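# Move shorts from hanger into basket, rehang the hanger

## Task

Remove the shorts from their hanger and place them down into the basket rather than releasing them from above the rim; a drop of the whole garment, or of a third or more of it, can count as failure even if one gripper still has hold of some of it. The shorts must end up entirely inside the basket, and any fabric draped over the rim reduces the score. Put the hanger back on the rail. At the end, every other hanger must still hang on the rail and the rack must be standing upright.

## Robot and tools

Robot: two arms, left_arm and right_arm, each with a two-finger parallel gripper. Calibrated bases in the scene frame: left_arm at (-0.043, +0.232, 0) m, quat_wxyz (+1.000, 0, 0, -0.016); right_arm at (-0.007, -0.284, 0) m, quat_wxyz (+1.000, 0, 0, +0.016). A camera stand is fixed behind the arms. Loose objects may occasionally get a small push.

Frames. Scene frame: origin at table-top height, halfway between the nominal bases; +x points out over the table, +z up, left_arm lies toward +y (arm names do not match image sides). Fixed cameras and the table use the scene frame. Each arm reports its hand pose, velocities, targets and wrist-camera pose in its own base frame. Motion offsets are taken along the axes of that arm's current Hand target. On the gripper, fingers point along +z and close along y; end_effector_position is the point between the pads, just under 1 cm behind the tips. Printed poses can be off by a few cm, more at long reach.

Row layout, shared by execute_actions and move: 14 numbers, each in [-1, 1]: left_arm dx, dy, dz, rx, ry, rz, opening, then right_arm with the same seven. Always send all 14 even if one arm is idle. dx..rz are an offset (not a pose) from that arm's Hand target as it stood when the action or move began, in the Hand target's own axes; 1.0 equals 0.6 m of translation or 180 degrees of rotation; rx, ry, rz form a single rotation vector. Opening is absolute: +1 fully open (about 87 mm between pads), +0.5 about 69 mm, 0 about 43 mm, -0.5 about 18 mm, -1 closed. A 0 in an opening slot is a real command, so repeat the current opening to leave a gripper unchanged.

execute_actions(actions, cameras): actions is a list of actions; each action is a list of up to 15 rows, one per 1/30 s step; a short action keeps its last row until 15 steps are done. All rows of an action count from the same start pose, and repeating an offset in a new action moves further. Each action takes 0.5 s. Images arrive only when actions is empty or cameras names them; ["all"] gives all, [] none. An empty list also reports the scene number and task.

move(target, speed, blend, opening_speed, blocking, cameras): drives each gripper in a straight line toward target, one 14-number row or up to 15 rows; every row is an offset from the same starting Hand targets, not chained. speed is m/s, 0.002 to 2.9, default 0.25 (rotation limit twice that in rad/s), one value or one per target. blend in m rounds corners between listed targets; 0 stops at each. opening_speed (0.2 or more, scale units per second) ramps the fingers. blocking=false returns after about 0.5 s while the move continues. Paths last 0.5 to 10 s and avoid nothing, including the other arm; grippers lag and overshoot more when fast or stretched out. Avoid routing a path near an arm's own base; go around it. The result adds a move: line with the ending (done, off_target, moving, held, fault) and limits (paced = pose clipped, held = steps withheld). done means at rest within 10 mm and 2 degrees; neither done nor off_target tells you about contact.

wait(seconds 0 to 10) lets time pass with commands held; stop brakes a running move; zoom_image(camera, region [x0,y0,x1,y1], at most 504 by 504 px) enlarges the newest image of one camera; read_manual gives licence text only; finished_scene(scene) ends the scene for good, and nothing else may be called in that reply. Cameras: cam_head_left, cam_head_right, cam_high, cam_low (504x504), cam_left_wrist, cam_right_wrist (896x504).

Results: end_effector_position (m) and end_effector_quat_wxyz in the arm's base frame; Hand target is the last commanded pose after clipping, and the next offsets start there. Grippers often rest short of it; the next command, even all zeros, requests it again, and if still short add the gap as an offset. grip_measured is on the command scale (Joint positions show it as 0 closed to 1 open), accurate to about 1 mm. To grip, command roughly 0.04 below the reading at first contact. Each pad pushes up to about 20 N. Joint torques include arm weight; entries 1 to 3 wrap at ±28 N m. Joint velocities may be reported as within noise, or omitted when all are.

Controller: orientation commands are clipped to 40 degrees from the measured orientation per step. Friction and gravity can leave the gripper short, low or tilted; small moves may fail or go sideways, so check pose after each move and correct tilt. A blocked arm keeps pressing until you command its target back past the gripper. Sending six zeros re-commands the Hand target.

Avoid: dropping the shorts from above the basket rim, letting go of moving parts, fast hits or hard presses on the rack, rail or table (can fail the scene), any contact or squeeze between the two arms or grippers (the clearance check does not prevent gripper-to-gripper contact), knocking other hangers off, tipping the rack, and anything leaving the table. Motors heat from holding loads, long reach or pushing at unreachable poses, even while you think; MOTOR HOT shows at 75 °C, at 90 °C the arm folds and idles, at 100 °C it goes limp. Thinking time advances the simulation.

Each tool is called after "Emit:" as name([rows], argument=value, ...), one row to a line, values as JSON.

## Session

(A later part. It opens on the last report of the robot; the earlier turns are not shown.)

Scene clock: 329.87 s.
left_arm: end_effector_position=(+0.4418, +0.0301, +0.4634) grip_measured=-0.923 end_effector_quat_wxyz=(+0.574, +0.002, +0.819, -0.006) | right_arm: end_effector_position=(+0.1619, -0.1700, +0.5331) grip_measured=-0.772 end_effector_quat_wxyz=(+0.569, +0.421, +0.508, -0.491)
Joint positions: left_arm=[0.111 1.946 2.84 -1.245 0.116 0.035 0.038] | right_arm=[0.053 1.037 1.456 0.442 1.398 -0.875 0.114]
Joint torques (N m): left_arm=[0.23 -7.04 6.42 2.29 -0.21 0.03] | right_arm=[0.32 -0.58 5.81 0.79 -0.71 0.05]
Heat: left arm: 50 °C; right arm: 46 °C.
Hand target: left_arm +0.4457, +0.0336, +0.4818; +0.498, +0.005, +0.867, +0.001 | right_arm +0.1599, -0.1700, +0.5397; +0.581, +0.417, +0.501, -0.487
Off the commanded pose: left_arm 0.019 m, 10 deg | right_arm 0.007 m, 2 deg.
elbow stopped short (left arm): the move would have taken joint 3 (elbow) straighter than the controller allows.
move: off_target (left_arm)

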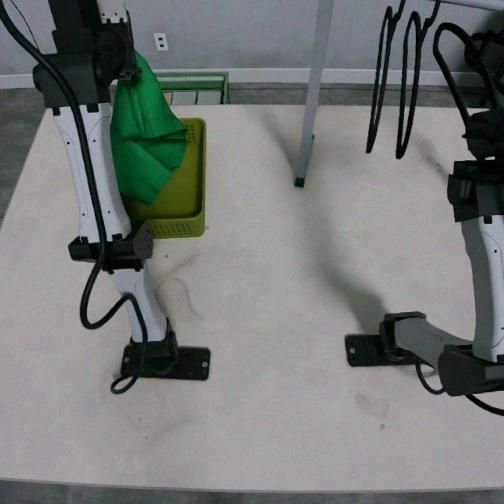

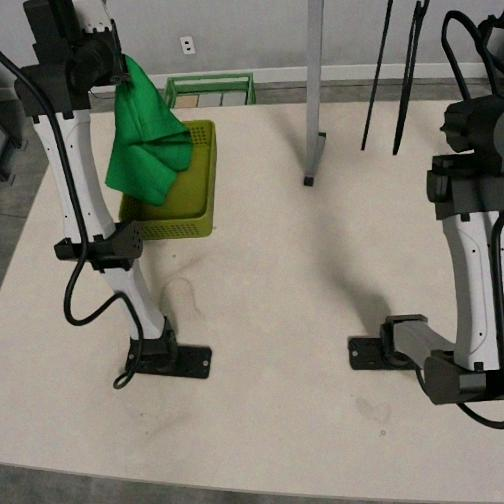

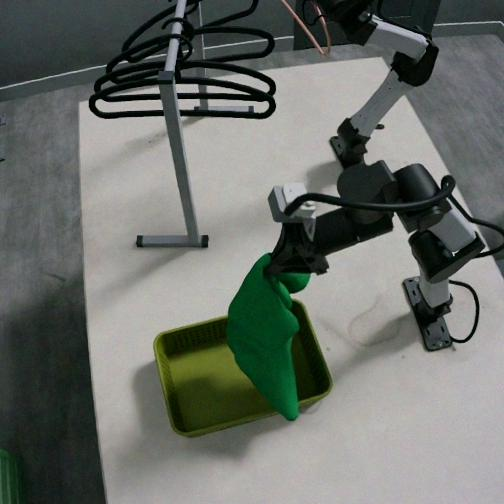

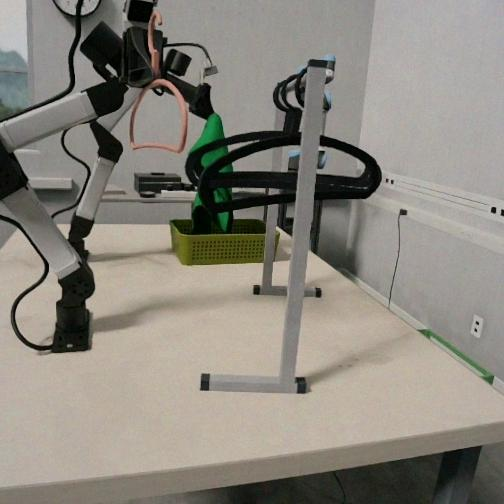

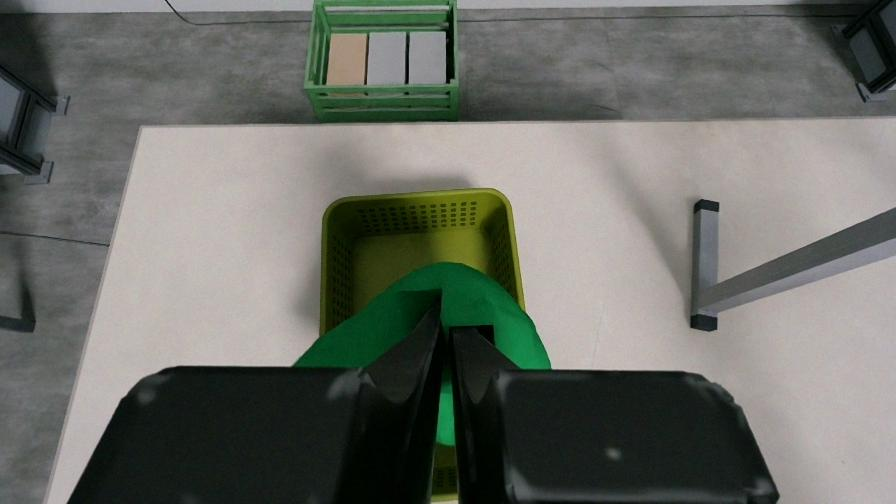

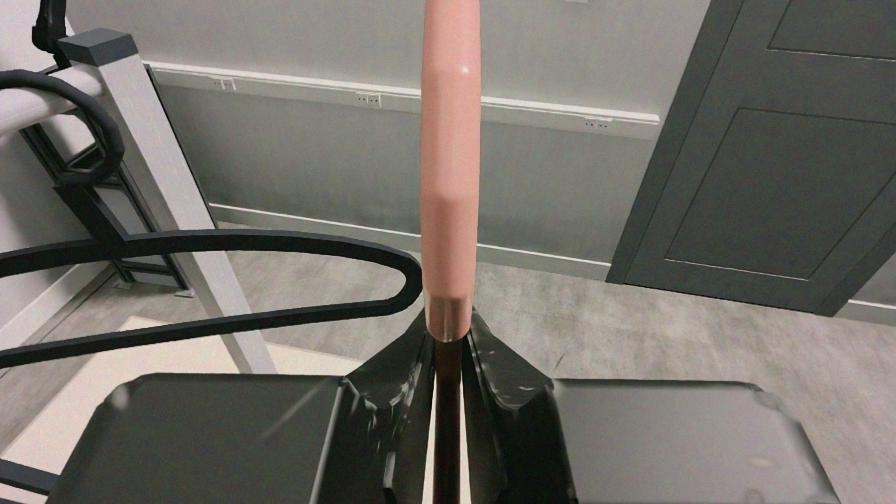

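Emit:
move([
  [0.017,-0.092,0.02,0,0,0,-1,0,0,0,0,0,0,-1],
  [0.195,-0.083,0.162,0,0.139,0,-1,0,0,0,0,0,0,-1],
], speed=[0.15,0.12], blend=[0.015,0], cameras=["cam_left_wrist","cam_low","cam_high","cam_head_right"])

Scene clock: 343.87 s.
left_arm: end_effector_position=(+0.4691, -0.0168, +0.3267) grip_measured=-0.923 end_effector_quat_wxyz=(+0.384, +0.013, +0.923, +0.004) | right_arm: end_effector_position=(+0.1619, -0.1700, +0.5331) grip_measured=-0.772 end_effector_quat_wxyz=(+0.569, +0.421, +0.508, -0.491)
Joint positions: left_arm=[-0.047 2.166 2.84 -1.457 -0.031 -0.005 0.038] | right_arm=[0.053 1.037 1.456 0.442 1.398 -0.875 0.114]
Joint torques (N m): left_arm=[0.72 -9.1 7.16 1.52 -0.07 -0.17] | right_arm=[0.32 -0.61 5.81 0.79 -0.71 0.05]
Heat: left arm: 50 °C; right arm: 45 °C.
Hand target: left_arm +0.4703, -0.0153, +0.3315; +0.298, +0.005, +0.955, +0.002 | right_arm +0.1599, -0.1700, +0.5397; +0.581, +0.417, +0.501, -0.487
Off the commanded pose: left_arm 0.005 m, 11 deg | right_arm 0.007 m, 2 deg.
elbow stopped short (left arm): the move would have taken joint 3 (elbow) straighter than the controller allows.
move: off_target (left_arm)
Images, in order (width x height): cam_head_right 504x504, cam_high 504x504, cam_low 504x504, cam_left_wrist 896x504.

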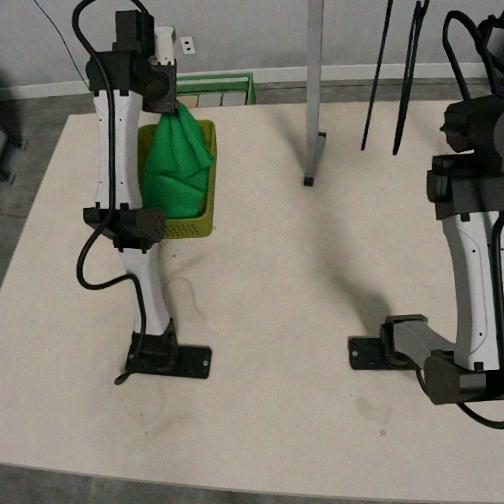

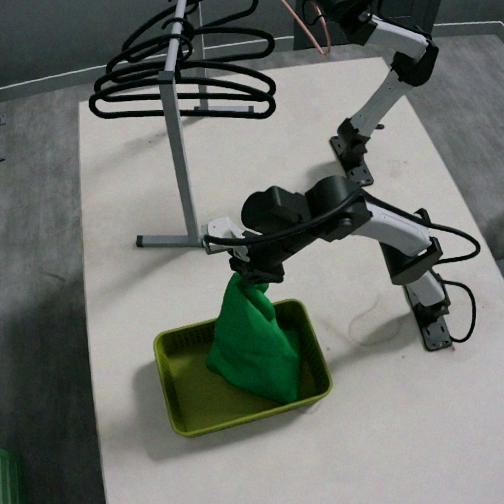

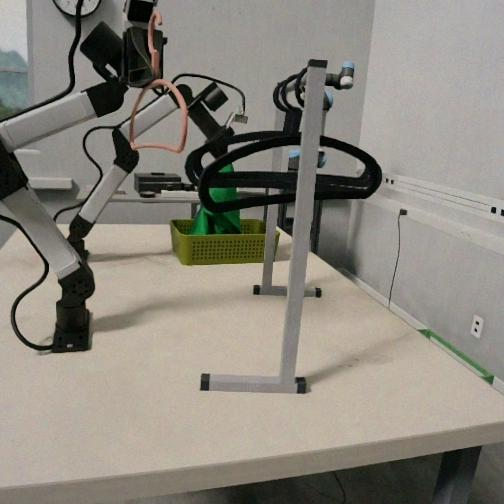

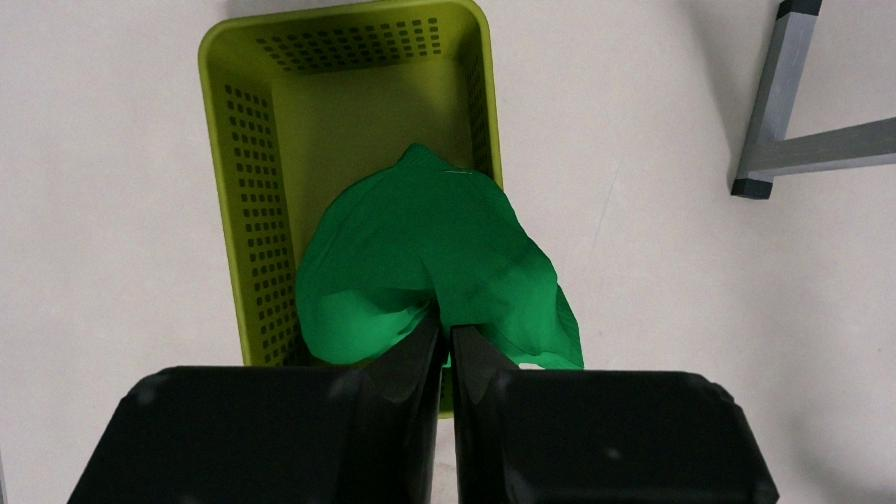

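Emit:
move([
  [0.028,0.083,0.041,0,0,0,-1,0,0,0,0,0,0,-1],
  [0.21,0.083,0.36,0,0,0,-1,0,0,0,0,0,0,-1],
], speed=[0.15,0.13], blend=[0.015,0], cameras=["cam_left_wrist","cam_low","cam_high","cam_head_right"])

Scene clock: 358.23 s.
left_arm: end_effector_position=(+0.4925, +0.0371, +0.0879) grip_measured=-0.923 end_effector_quat_wxyz=(+0.302, -0.002, +0.953, +0.007) | right_arm: end_effector_position=(+0.1619, -0.1700, +0.5331) grip_measured=-0.772 end_effector_quat_wxyz=(+0.569, +0.421, +0.508, -0.491)
Joint positions: left_arm=[0.081 2.02 1.639 -0.577 0.033 0.066 0.038] | right_arm=[0.053 1.037 1.456 0.442 1.398 -0.875 0.114]
Joint torques (N m): left_arm=[0.31 -10.61 5.59 1.38 0.05 0.1] | right_arm=[0.31 -0.58 5.82 0.79 -0.71 0.05]
Heat: left arm: 50 °C; right arm: 45 °C.
Hand target: left_arm +0.4899, +0.0359, +0.0825; +0.298, +0.005, +0.955, +0.002 | right_arm +0.1599, -0.1700, +0.5397; +0.581, +0.417, +0.501, -0.487
Off the commanded pose: left_arm 0.006 m, 1 deg | right_arm 0.007 m, 2 deg.
elbow stopped short (left arm): the move would have taken joint 3 (elbow) straighter than the controller allows.
move: done
Images, in order (width x height): cam_head_right 504x504, cam_high 504x504, cam_low 504x504, cam_left_wrist 896x504.

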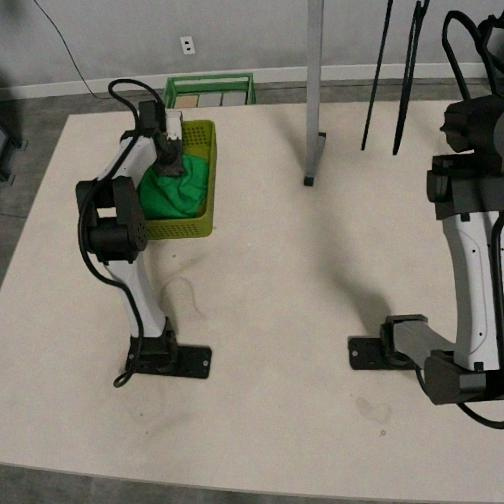

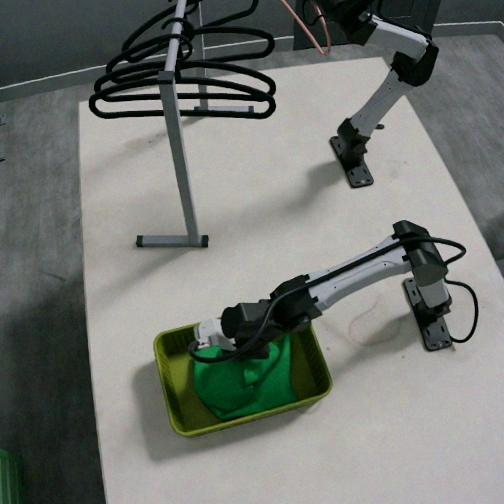

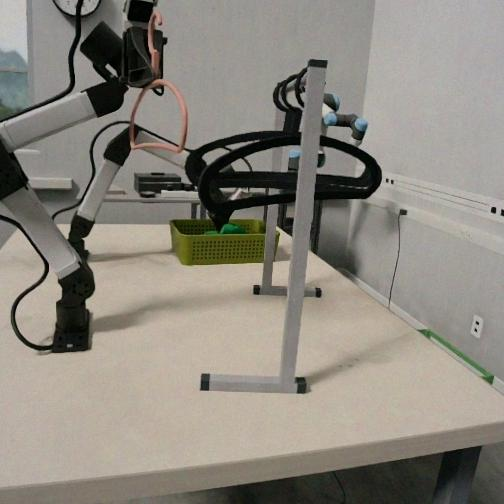

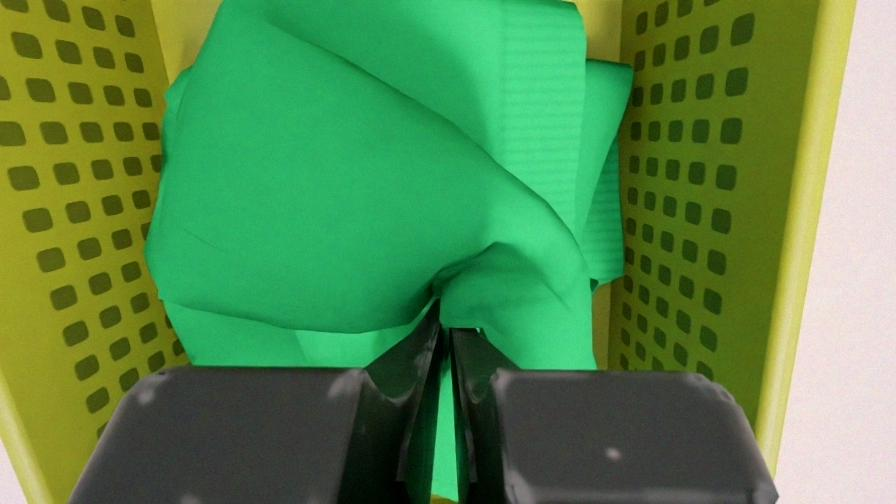

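Emit:
move([
  [0.017,0,0.025,0,0,0,-1,-0.008,-0.05,-0.05,0,0,0,-1],
  [0.017,0,0.025,0,0,0,-0.3,-0.008,-0.045,-0.053,-0.329,0,0.052,-1],
  [-0.045,0.023,-0.617,0,-0.167,0,-0.3,-0.002,0.163,-0.013,-0.373,0,0.059,-1],
], speed=[0.12,0.3,0.2], blend=[0.01,0,0], opening_speed=1.5, cameras=["all"])

Scene clock: 380.80 s.
left_arm: end_effector_position=(+0.3034, +0.0498, +0.3999) grip_measured=-0.300 end_effector_quat_wxyz=(+0.536, -0.002, +0.844, +0.002) | right_arm: end_effector_position=(+0.2524, -0.1479, +0.5338) grip_measured=-0.772 end_effector_quat_wxyz=(+0.747, +0.080, +0.655, -0.080)
Joint positions: left_arm=[0.292 1.221 1.794 -1.028 0.257 0.125 0.35] | right_arm=[-0.949 1.086 1.714 -0.455 -0.714 0.129 0.114]
Joint torques (N m): left_arm=[0.72 -1.83 7.28 1.63 0.1 0.12] | right_arm=[0.9 -0.31 5.15 2 -0.01 0.2]
Heat: left arm: 54 °C; right arm: 46 °C.
Hand target: left_arm +0.3016, +0.0491, +0.4024; +0.535, +0.005, +0.845, +0.001 | right_arm +0.2547, -0.1449, +0.5393; +0.755, +0.069, +0.648, -0.077
Off the commanded pose: left_arm 0.003 m, 1 deg | right_arm 0.007 m, 2 deg.
move: done; target 2's new opening was sent with left_arm's hand 0.013 m and 2 deg from that target

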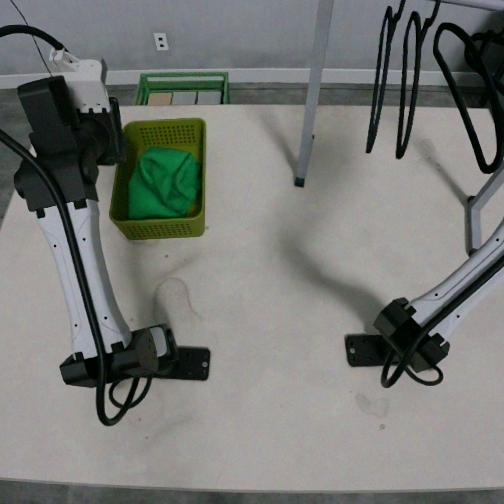

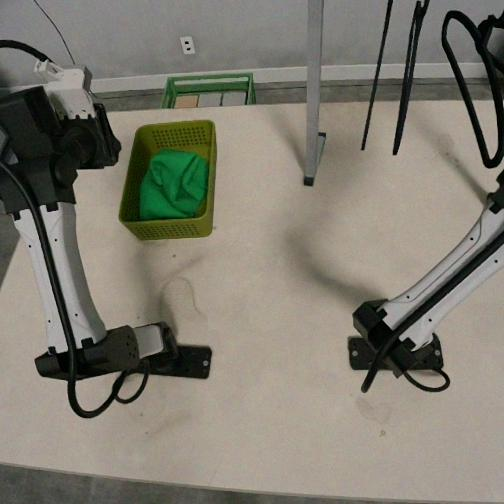

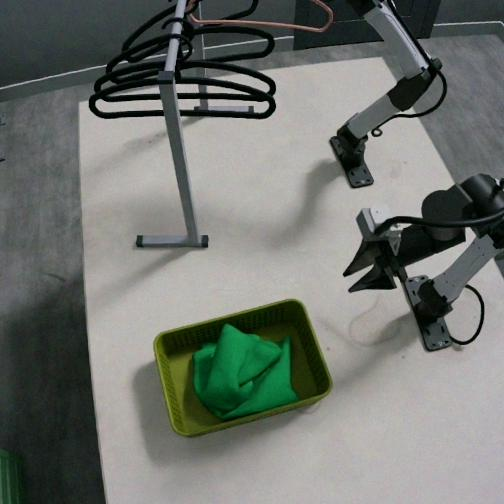

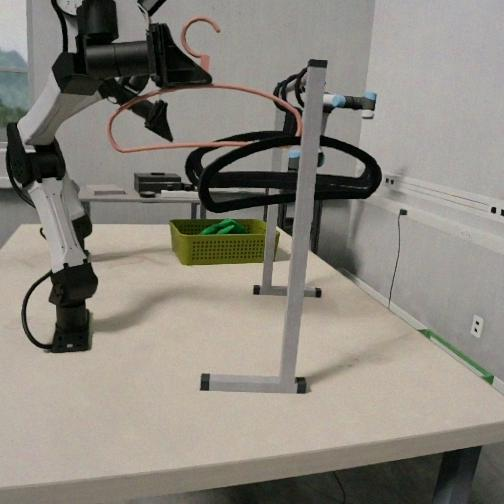

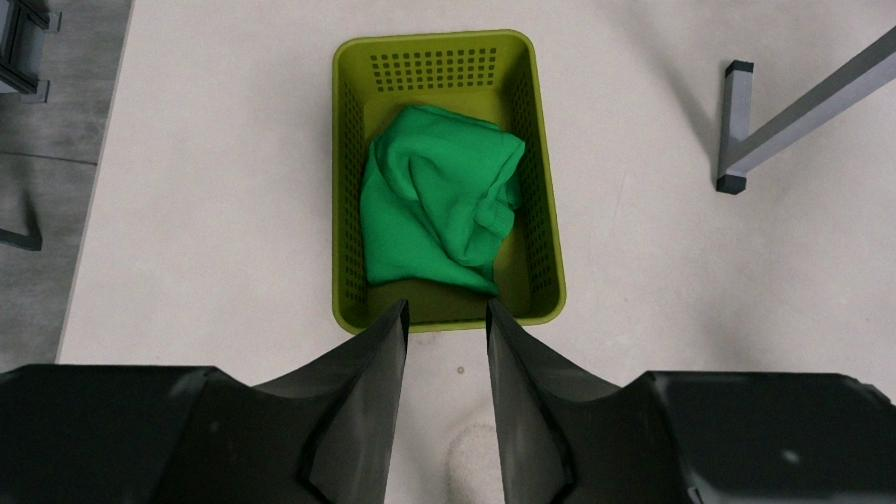

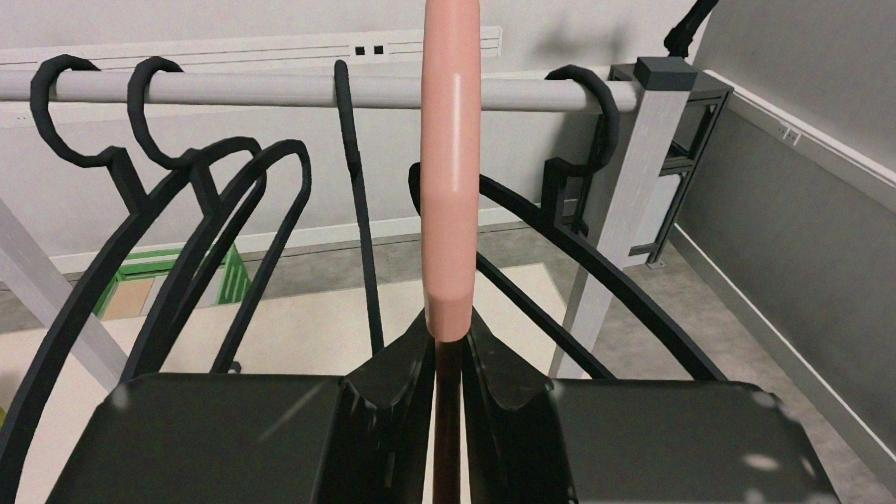

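Emit:
move(target=[0,0,0,0,0,0,-0.3,0.0365,0.0205,0.197,-0.044,0,0.0066,-1], speed=0.12, cameras=["cam_right_wrist","cam_low","cam_high"])

Emit:
zoom_image(camera="cam_low", region=[200, 20, 400, 200])

Scene clock: 412.10 s.
left_arm: end_effector_position=(+0.3033, +0.0497, +0.3999) grip_measured=-0.300 end_effector_quat_wxyz=(+0.536, -0.002, +0.844, +0.002) | right_arm: end_effector_position=(+0.3745, -0.1581, +0.5190) grip_measured=-0.772 end_effector_quat_wxyz=(+0.744, +0.036, +0.668, -0.009)
Joint positions: left_arm=[0.292 1.221 1.794 -1.028 0.258 0.125 0.35] | right_arm=[-0.647 1.403 1.843 -0.312 -0.579 0.111 0.114]
Joint torques (N m): left_arm=[0.7 -1.81 7.31 1.61 0.11 0.12] | right_arm=[0.81 -3.33 8.58 2.09 0.2 0.02]
Heat: left arm: 50 °C; right arm: 51 °C.
Hand target: left_arm +0.3017, +0.0490, +0.4024; +0.535, +0.005, +0.845, +0.001 | right_arm +0.3748, -0.1575, +0.5356; +0.758, +0.023, +0.651, -0.024
Off the commanded pose: left_arm 0.003 m, 1 deg | right_arm 0.017 m, 3 deg.
move: off_target (right_arm)
Images, in order (width x height): cam_high 504x504, cam_low 504x504, cam_right_wrist 896x504.

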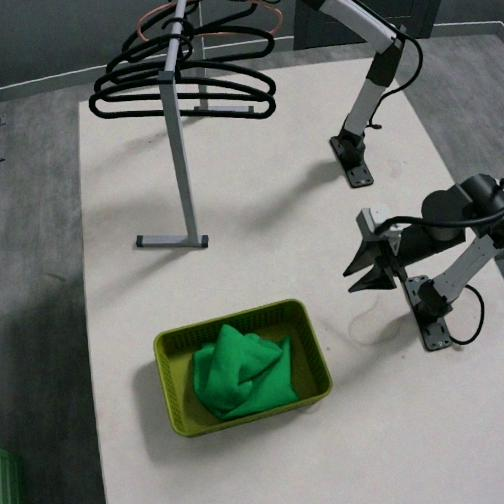

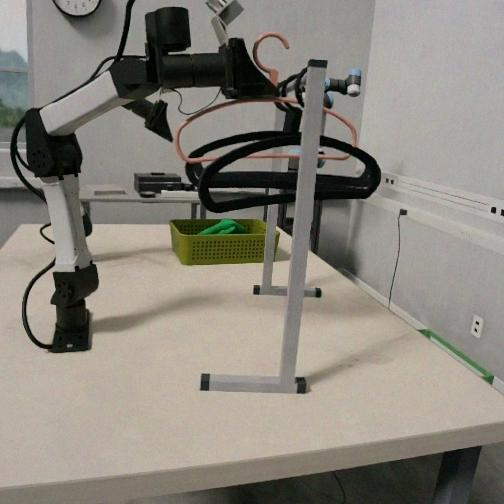

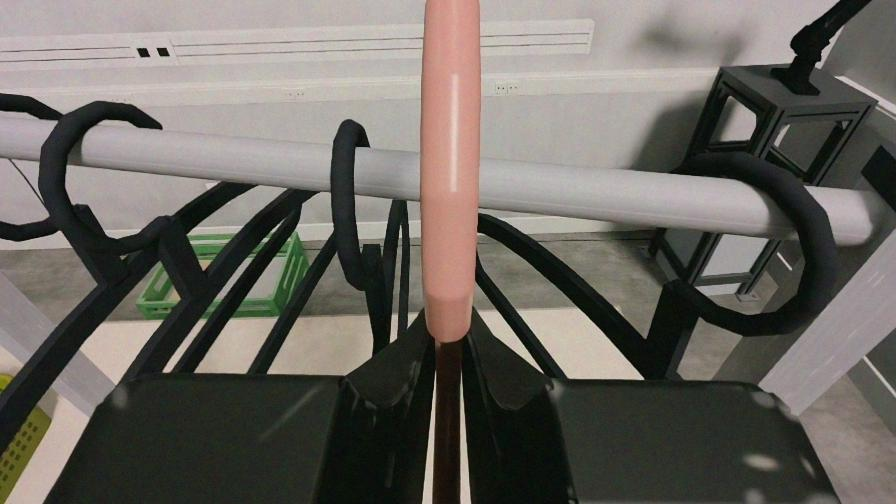

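Scaled by 2.520 from the camera's 504x504 image, which has a finer 720x720 frame.

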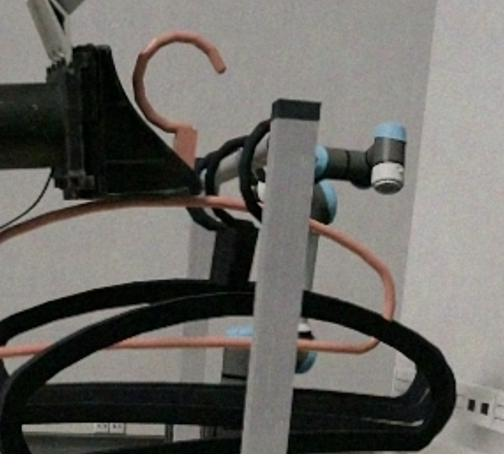

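Emit:
move(target=[0,0,0,0,0,0,-0.3,0.0145,0,0.0957,0,0,0,-1], speed=0.1, cameras=["cam_right_wrist","cam_low","cam_high"])

Emit:
zoom_image(camera="cam_low", region=[200, 20, 400, 200])

Scene clock: 422.50 s.
left_arm: end_effector_position=(+0.3033, +0.0497, +0.3999) grip_measured=-0.300 end_effector_quat_wxyz=(+0.536, -0.002, +0.844, +0.002) | right_arm: end_effector_position=(+0.4254, -0.1606, +0.5266) grip_measured=-0.772 end_effector_quat_wxyz=(+0.748, +0.031, +0.663, -0.014)
Joint positions: left_arm=[0.292 1.221 1.794 -1.028 0.258 0.125 0.35] | right_arm=[-0.547 1.57 2.015 -0.31 -0.479 0.091 0.114]
Joint torques (N m): left_arm=[0.72 -1.83 7.3 1.61 0.11 0.12] | right_arm=[1.52 -3.32 8.47 2.12 0.27 0.01]
Heat: left arm: 50 °C; right arm: 51 °C.
Hand target: left_arm +0.3017, +0.0490, +0.4024; +0.535, +0.005, +0.845, +0.001 | right_arm +0.4329, -0.1614, +0.5357; +0.758, +0.023, +0.651, -0.024
Off the commanded pose: left_arm 0.003 m, 1 deg | right_arm 0.012 m, 2 deg.
move: off_target (right_arm)
Images, in order (width x height): cam_high 504x504, cam_low 504x504, cam_right_wrist 896x504.

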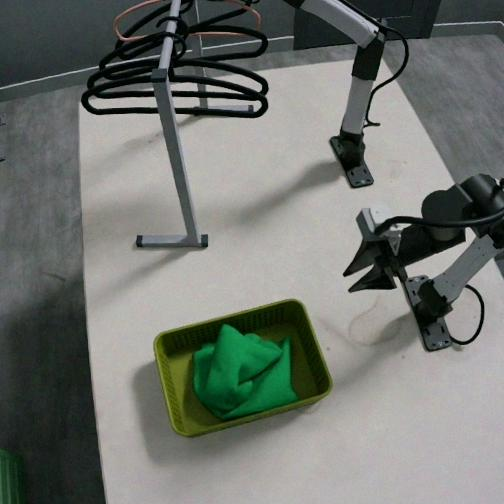

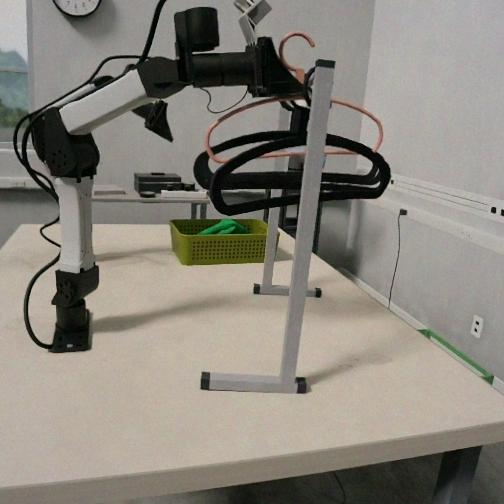

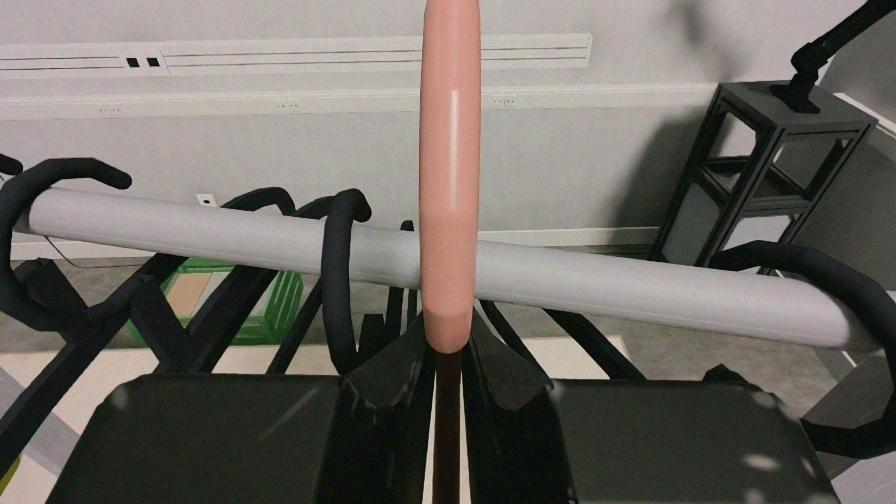

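Scaled by 2.520 from the camera's 504x504 image, which has a finer 720x720 frame.

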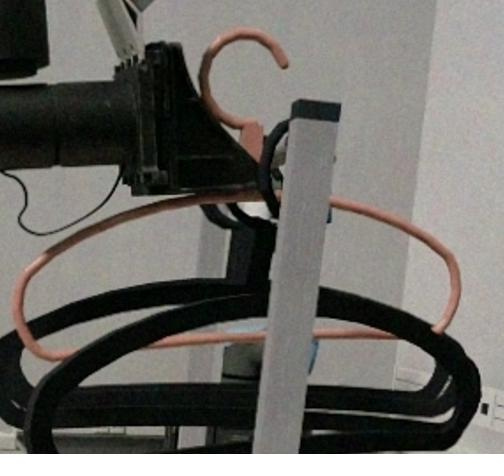

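Emit:
move([
  [0,0,0,0,0,0,-0.3,-0.0145,0,-0.105,0,0,0,-1],
  [0,0,0,0,0,0,-0.3,0.022,0,-0.11,0,0,0,-1],
], speed=0.1, blend=[0.01,0], cameras=["cam_right_wrist","cam_low","cam_high"])

Emit:
zoom_image(camera="cam_low", region=[200, 20, 400, 200])

Scene clock: 431.17 s.
left_arm: end_effector_position=(+0.3033, +0.0497, +0.3998) grip_measured=-0.300 end_effector_quat_wxyz=(+0.536, -0.002, +0.844, +0.002) | right_arm: end_effector_position=(+0.3762, -0.1612, +0.4983) grip_measured=-0.772 end_effector_quat_wxyz=(+0.744, +0.033, +0.667, -0.019)
Joint positions: left_arm=[0.292 1.221 1.794 -1.029 0.258 0.125 0.35] | right_arm=[-0.645 1.357 1.705 -0.22 -0.566 0.093 0.114]
Joint torques (N m): left_arm=[0.7 -1.83 7.3 1.61 0.11 0.12] | right_arm=[-0.42 -5.31 6.41 2.09 -0.04 0.2]
Heat: left arm: 50 °C; right arm: 51 °C.
Hand target: left_arm +0.3016, +0.0490, +0.4023; +0.535, +0.005, +0.845, +0.001 | right_arm +0.3697, -0.1572, +0.5126; +0.758, +0.023, +0.651, -0.024
Off the commanded pose: left_arm 0.003 m, 1 deg | right_arm 0.016 m, 3 deg.
move: off_target (right_arm)
Images, in order (width x height): cam_high 504x504, cam_low 504x504, cam_right_wrist 896x504.

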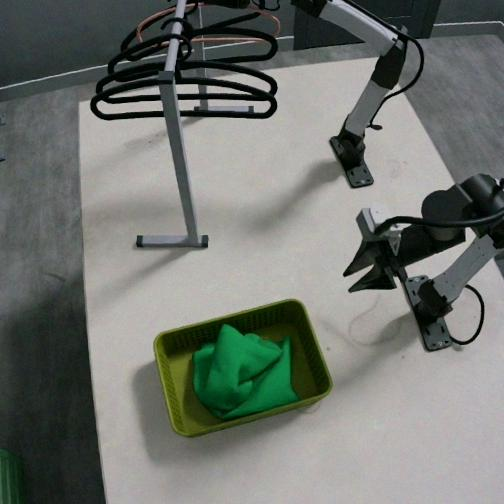

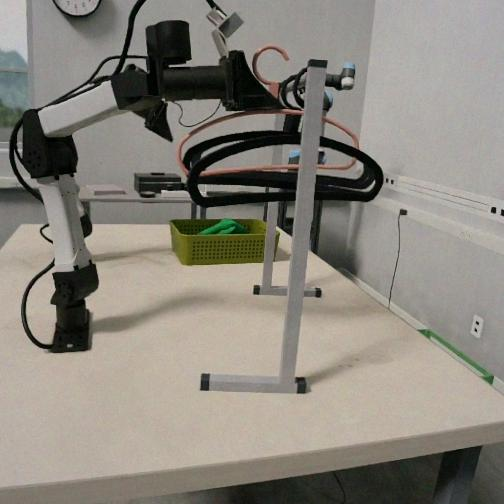

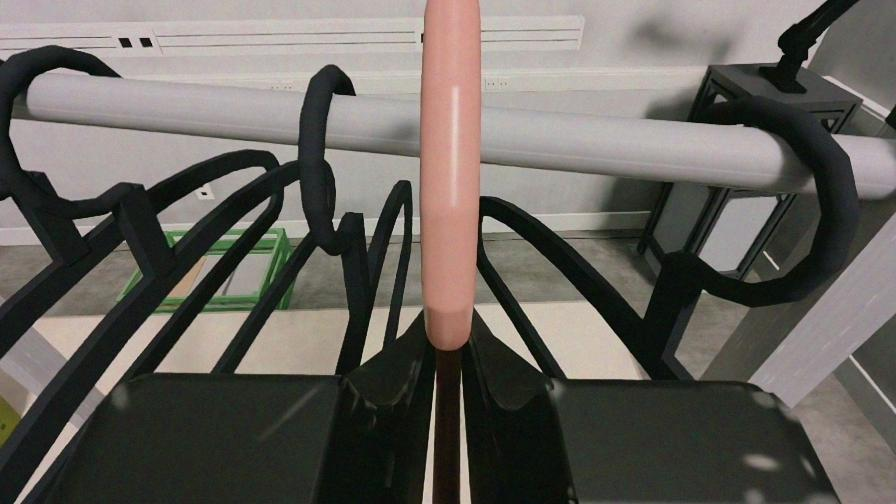

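Scaled by 2.520 from the camera's 504x504 image, which has a finer 720x720 frame.

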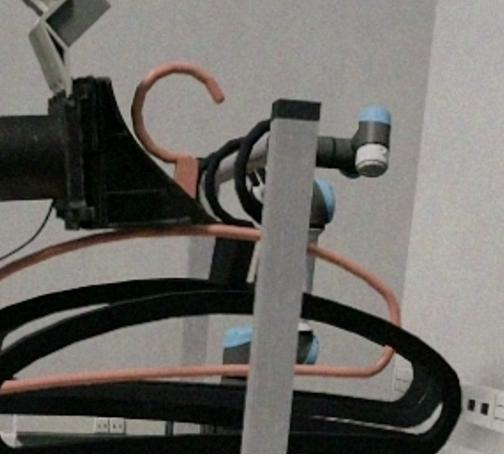

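Emit:
move(target=[0,0,0,0,0,0,-0.3,0.015,0,0.048,0,0,0,-1], speed=0.08, cameras=["cam_right_wrist","cam_low"])

Emit:
zoom_image(camera="cam_low", region=[200, 20, 400, 200])

Scene clock: 439.43 s.
left_arm: end_effector_position=(+0.3033, +0.0497, +0.3998) grip_measured=-0.300 end_effector_quat_wxyz=(+0.536, -0.002, +0.844, +0.002) | right_arm: end_effector_position=(+0.3991, -0.1600, +0.4892) grip_measured=-0.772 end_effector_quat_wxyz=(+0.742, +0.033, +0.670, -0.012)
Joint positions: left_arm=[0.292 1.221 1.794 -1.029 0.258 0.125 0.35] | right_arm=[-0.597 1.408 1.71 -0.185 -0.529 0.093 0.114]
Joint torques (N m): left_arm=[0.72 -1.81 7.3 1.61 0.1 0.12] | right_arm=[0.81 -3.93 9.28 2.11 0.19 0.1]
Heat: left arm: 50 °C; right arm: 51 °C.
Hand target: left_arm +0.3016, +0.0490, +0.4023; +0.535, +0.005, +0.845, +0.001 | right_arm +0.3994, -0.1591, +0.5082; +0.758, +0.023, +0.651, -0.024
Off the commanded pose: left_arm 0.003 m, 1 deg | right_arm 0.019 m, 3 deg.
move: off_target (right_arm)
Images, in order (width x height): cam_low 504x504, cam_right_wrist 896x504.

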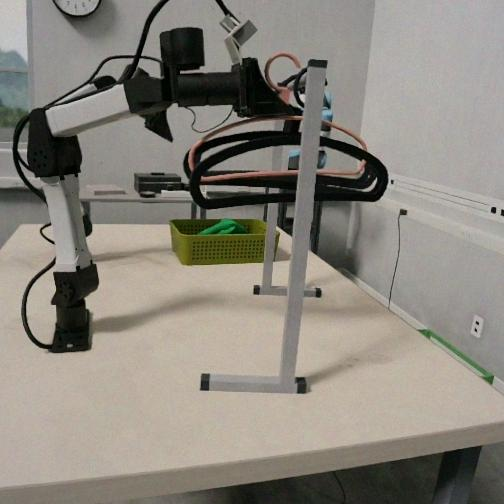

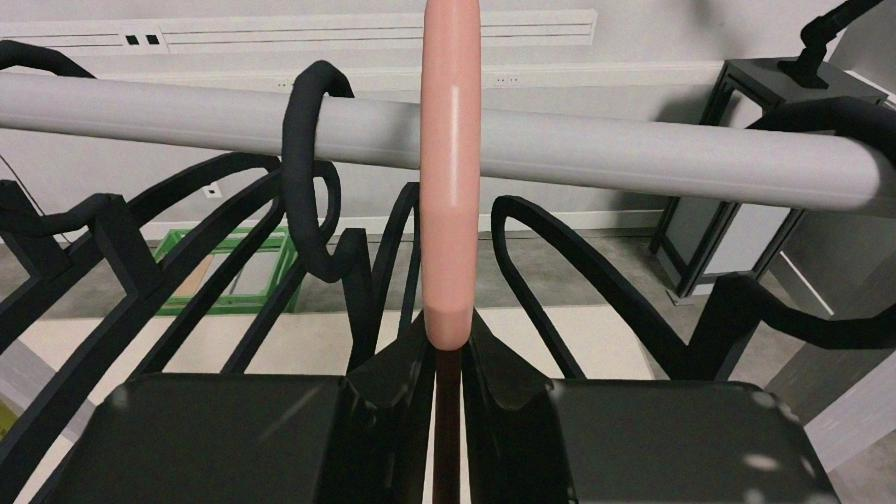

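Scaled by 2.520 from the camera's 504x504 image, which has a finer 720x720 frame.

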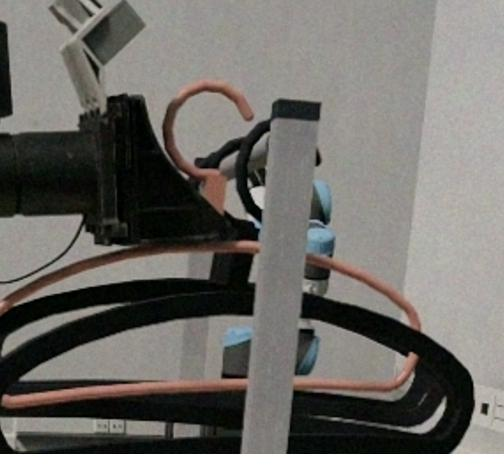

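Emit:
move(target=[0,0,0,0,0,0,-0.3,-0.004,0,0.046,0,0,0,-1], speed=0.08, cameras=["cam_right_wrist","cam_low"])

Emit:
zoom_image(camera="cam_low", region=[200, 20, 400, 200])

Scene clock: 445.20 s.
left_arm: end_effector_position=(+0.3033, +0.0497, +0.3998) grip_measured=-0.300 end_effector_quat_wxyz=(+0.536, -0.002, +0.844, +0.002) | right_arm: end_effector_position=(+0.4249, -0.1599, +0.4939) grip_measured=-0.772 end_effector_quat_wxyz=(+0.740, +0.033, +0.672, -0.007)
Joint positions: left_arm=[0.292 1.221 1.794 -1.029 0.258 0.125 0.35] | right_arm=[-0.55 1.501 1.82 -0.21 -0.489 0.092 0.114]
Joint torques (N m): left_arm=[0.72 -1.83 7.3 1.61 0.11 0.12] | right_arm=[0.84 -4.3 9.87 2.17 0.27 0.02]
Heat: left arm: 50 °C; right arm: 52 °C.
Hand target: left_arm +0.3016, +0.0490, +0.4023; +0.535, +0.005, +0.845, +0.001 | right_arm +0.4263, -0.1609, +0.5147; +0.758, +0.023, +0.651, -0.024
Off the commanded pose: left_arm 0.003 m, 1 deg | right_arm 0.021 m, 4 deg.
move: off_target (right_arm)
Images, in order (width x height): cam_low 504x504, cam_right_wrist 896x504.

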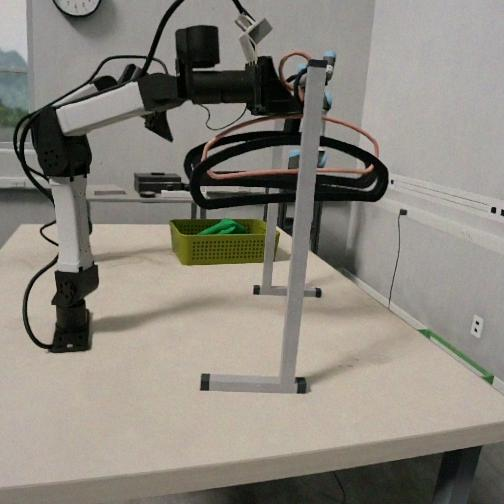

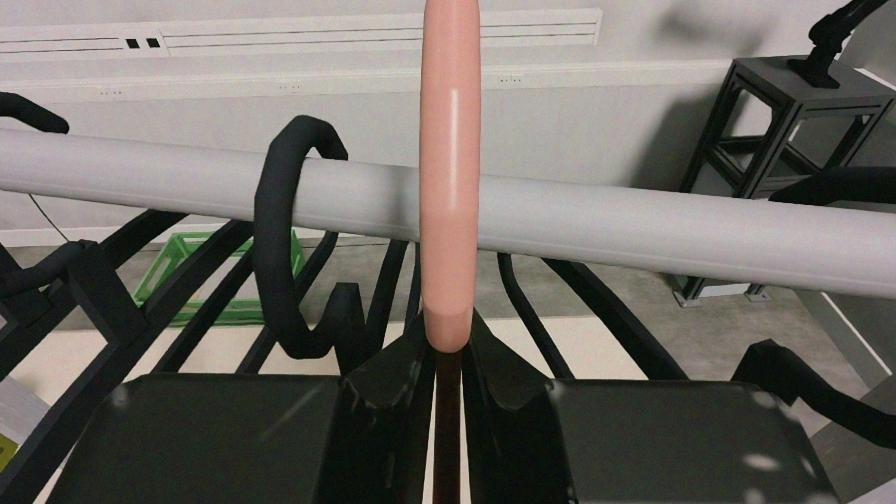

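Scaled by 2.520 from the camera's 504x504 image, which has a finer 720x720 frame.

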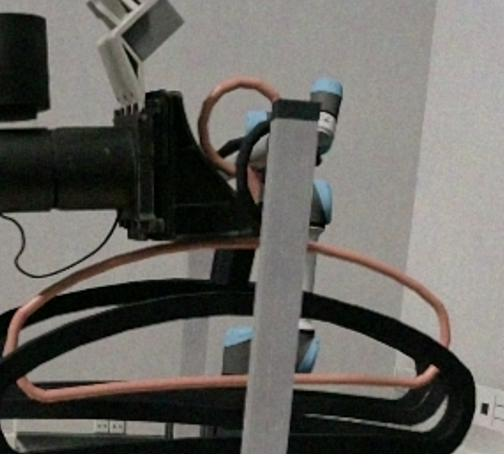

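Emit:
move([
  [0,0,0,0,0,0,-0.3,0.001,0,0.012,0,0,0,-1],
  [0,0,0,0,0,0,-0.3,0.063,0,0.003,0,0,0,-1],
], speed=0.08, blend=[0.004,0], cameras=["cam_right_wrist","cam_low"])

Emit:
zoom_image(camera="cam_low", region=[200, 20, 400, 200])

Scene clock: 454.73 s.
left_arm: end_effector_position=(+0.3033, +0.0497, +0.3998) grip_measured=-0.300 end_effector_quat_wxyz=(+0.536, -0.002, +0.844, +0.002) | right_arm: end_effector_position=(+0.4396, -0.1664, +0.4598) grip_measured=-0.772 end_effector_quat_wxyz=(+0.742, +0.035, +0.670, -0.012)
Joint positions: left_arm=[0.292 1.221 1.794 -1.029 0.258 0.125 0.35] | right_arm=[-0.538 1.489 1.651 -0.05 -0.468 0.087 0.114]
Joint torques (N m): left_arm=[0.72 -1.8 7.28 1.61 0.11 0.12] | right_arm=[0.81 -7.45 6.83 2.15 0.17 0.04]
Heat: left arm: 50 °C; right arm: 53 °C.
Hand target: left_arm +0.3016, +0.0490, +0.4023; +0.535, +0.005, +0.845, +0.001 | right_arm +0.4338, -0.1613, +0.4776; +0.758, +0.023, +0.651, -0.024
Off the commanded pose: left_arm 0.003 m, 1 deg | right_arm 0.019 m, 3 deg.
move: off_target (right_arm)
Images, in order (width x height): cam_low 504x504, cam_right_wrist 896x504.

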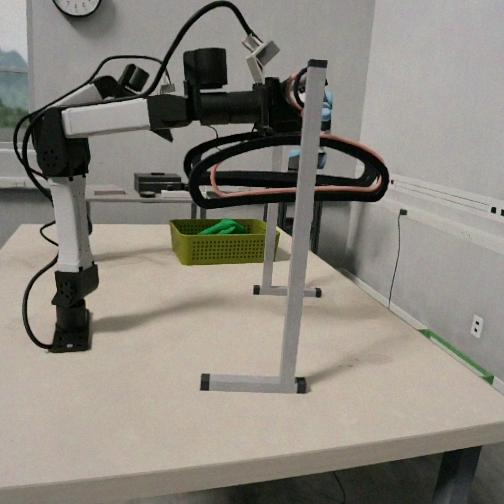

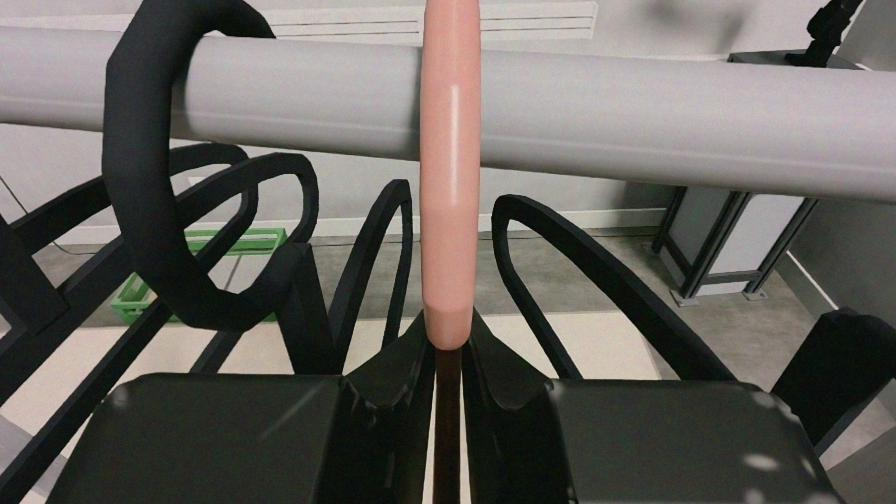

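Scaled by 2.520 from the camera's 504x504 image, which has a finer 720x720 frame.

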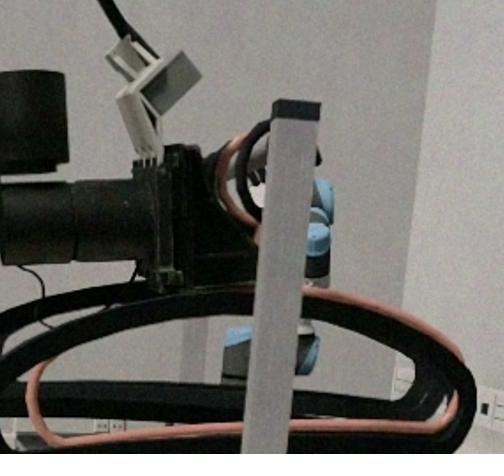

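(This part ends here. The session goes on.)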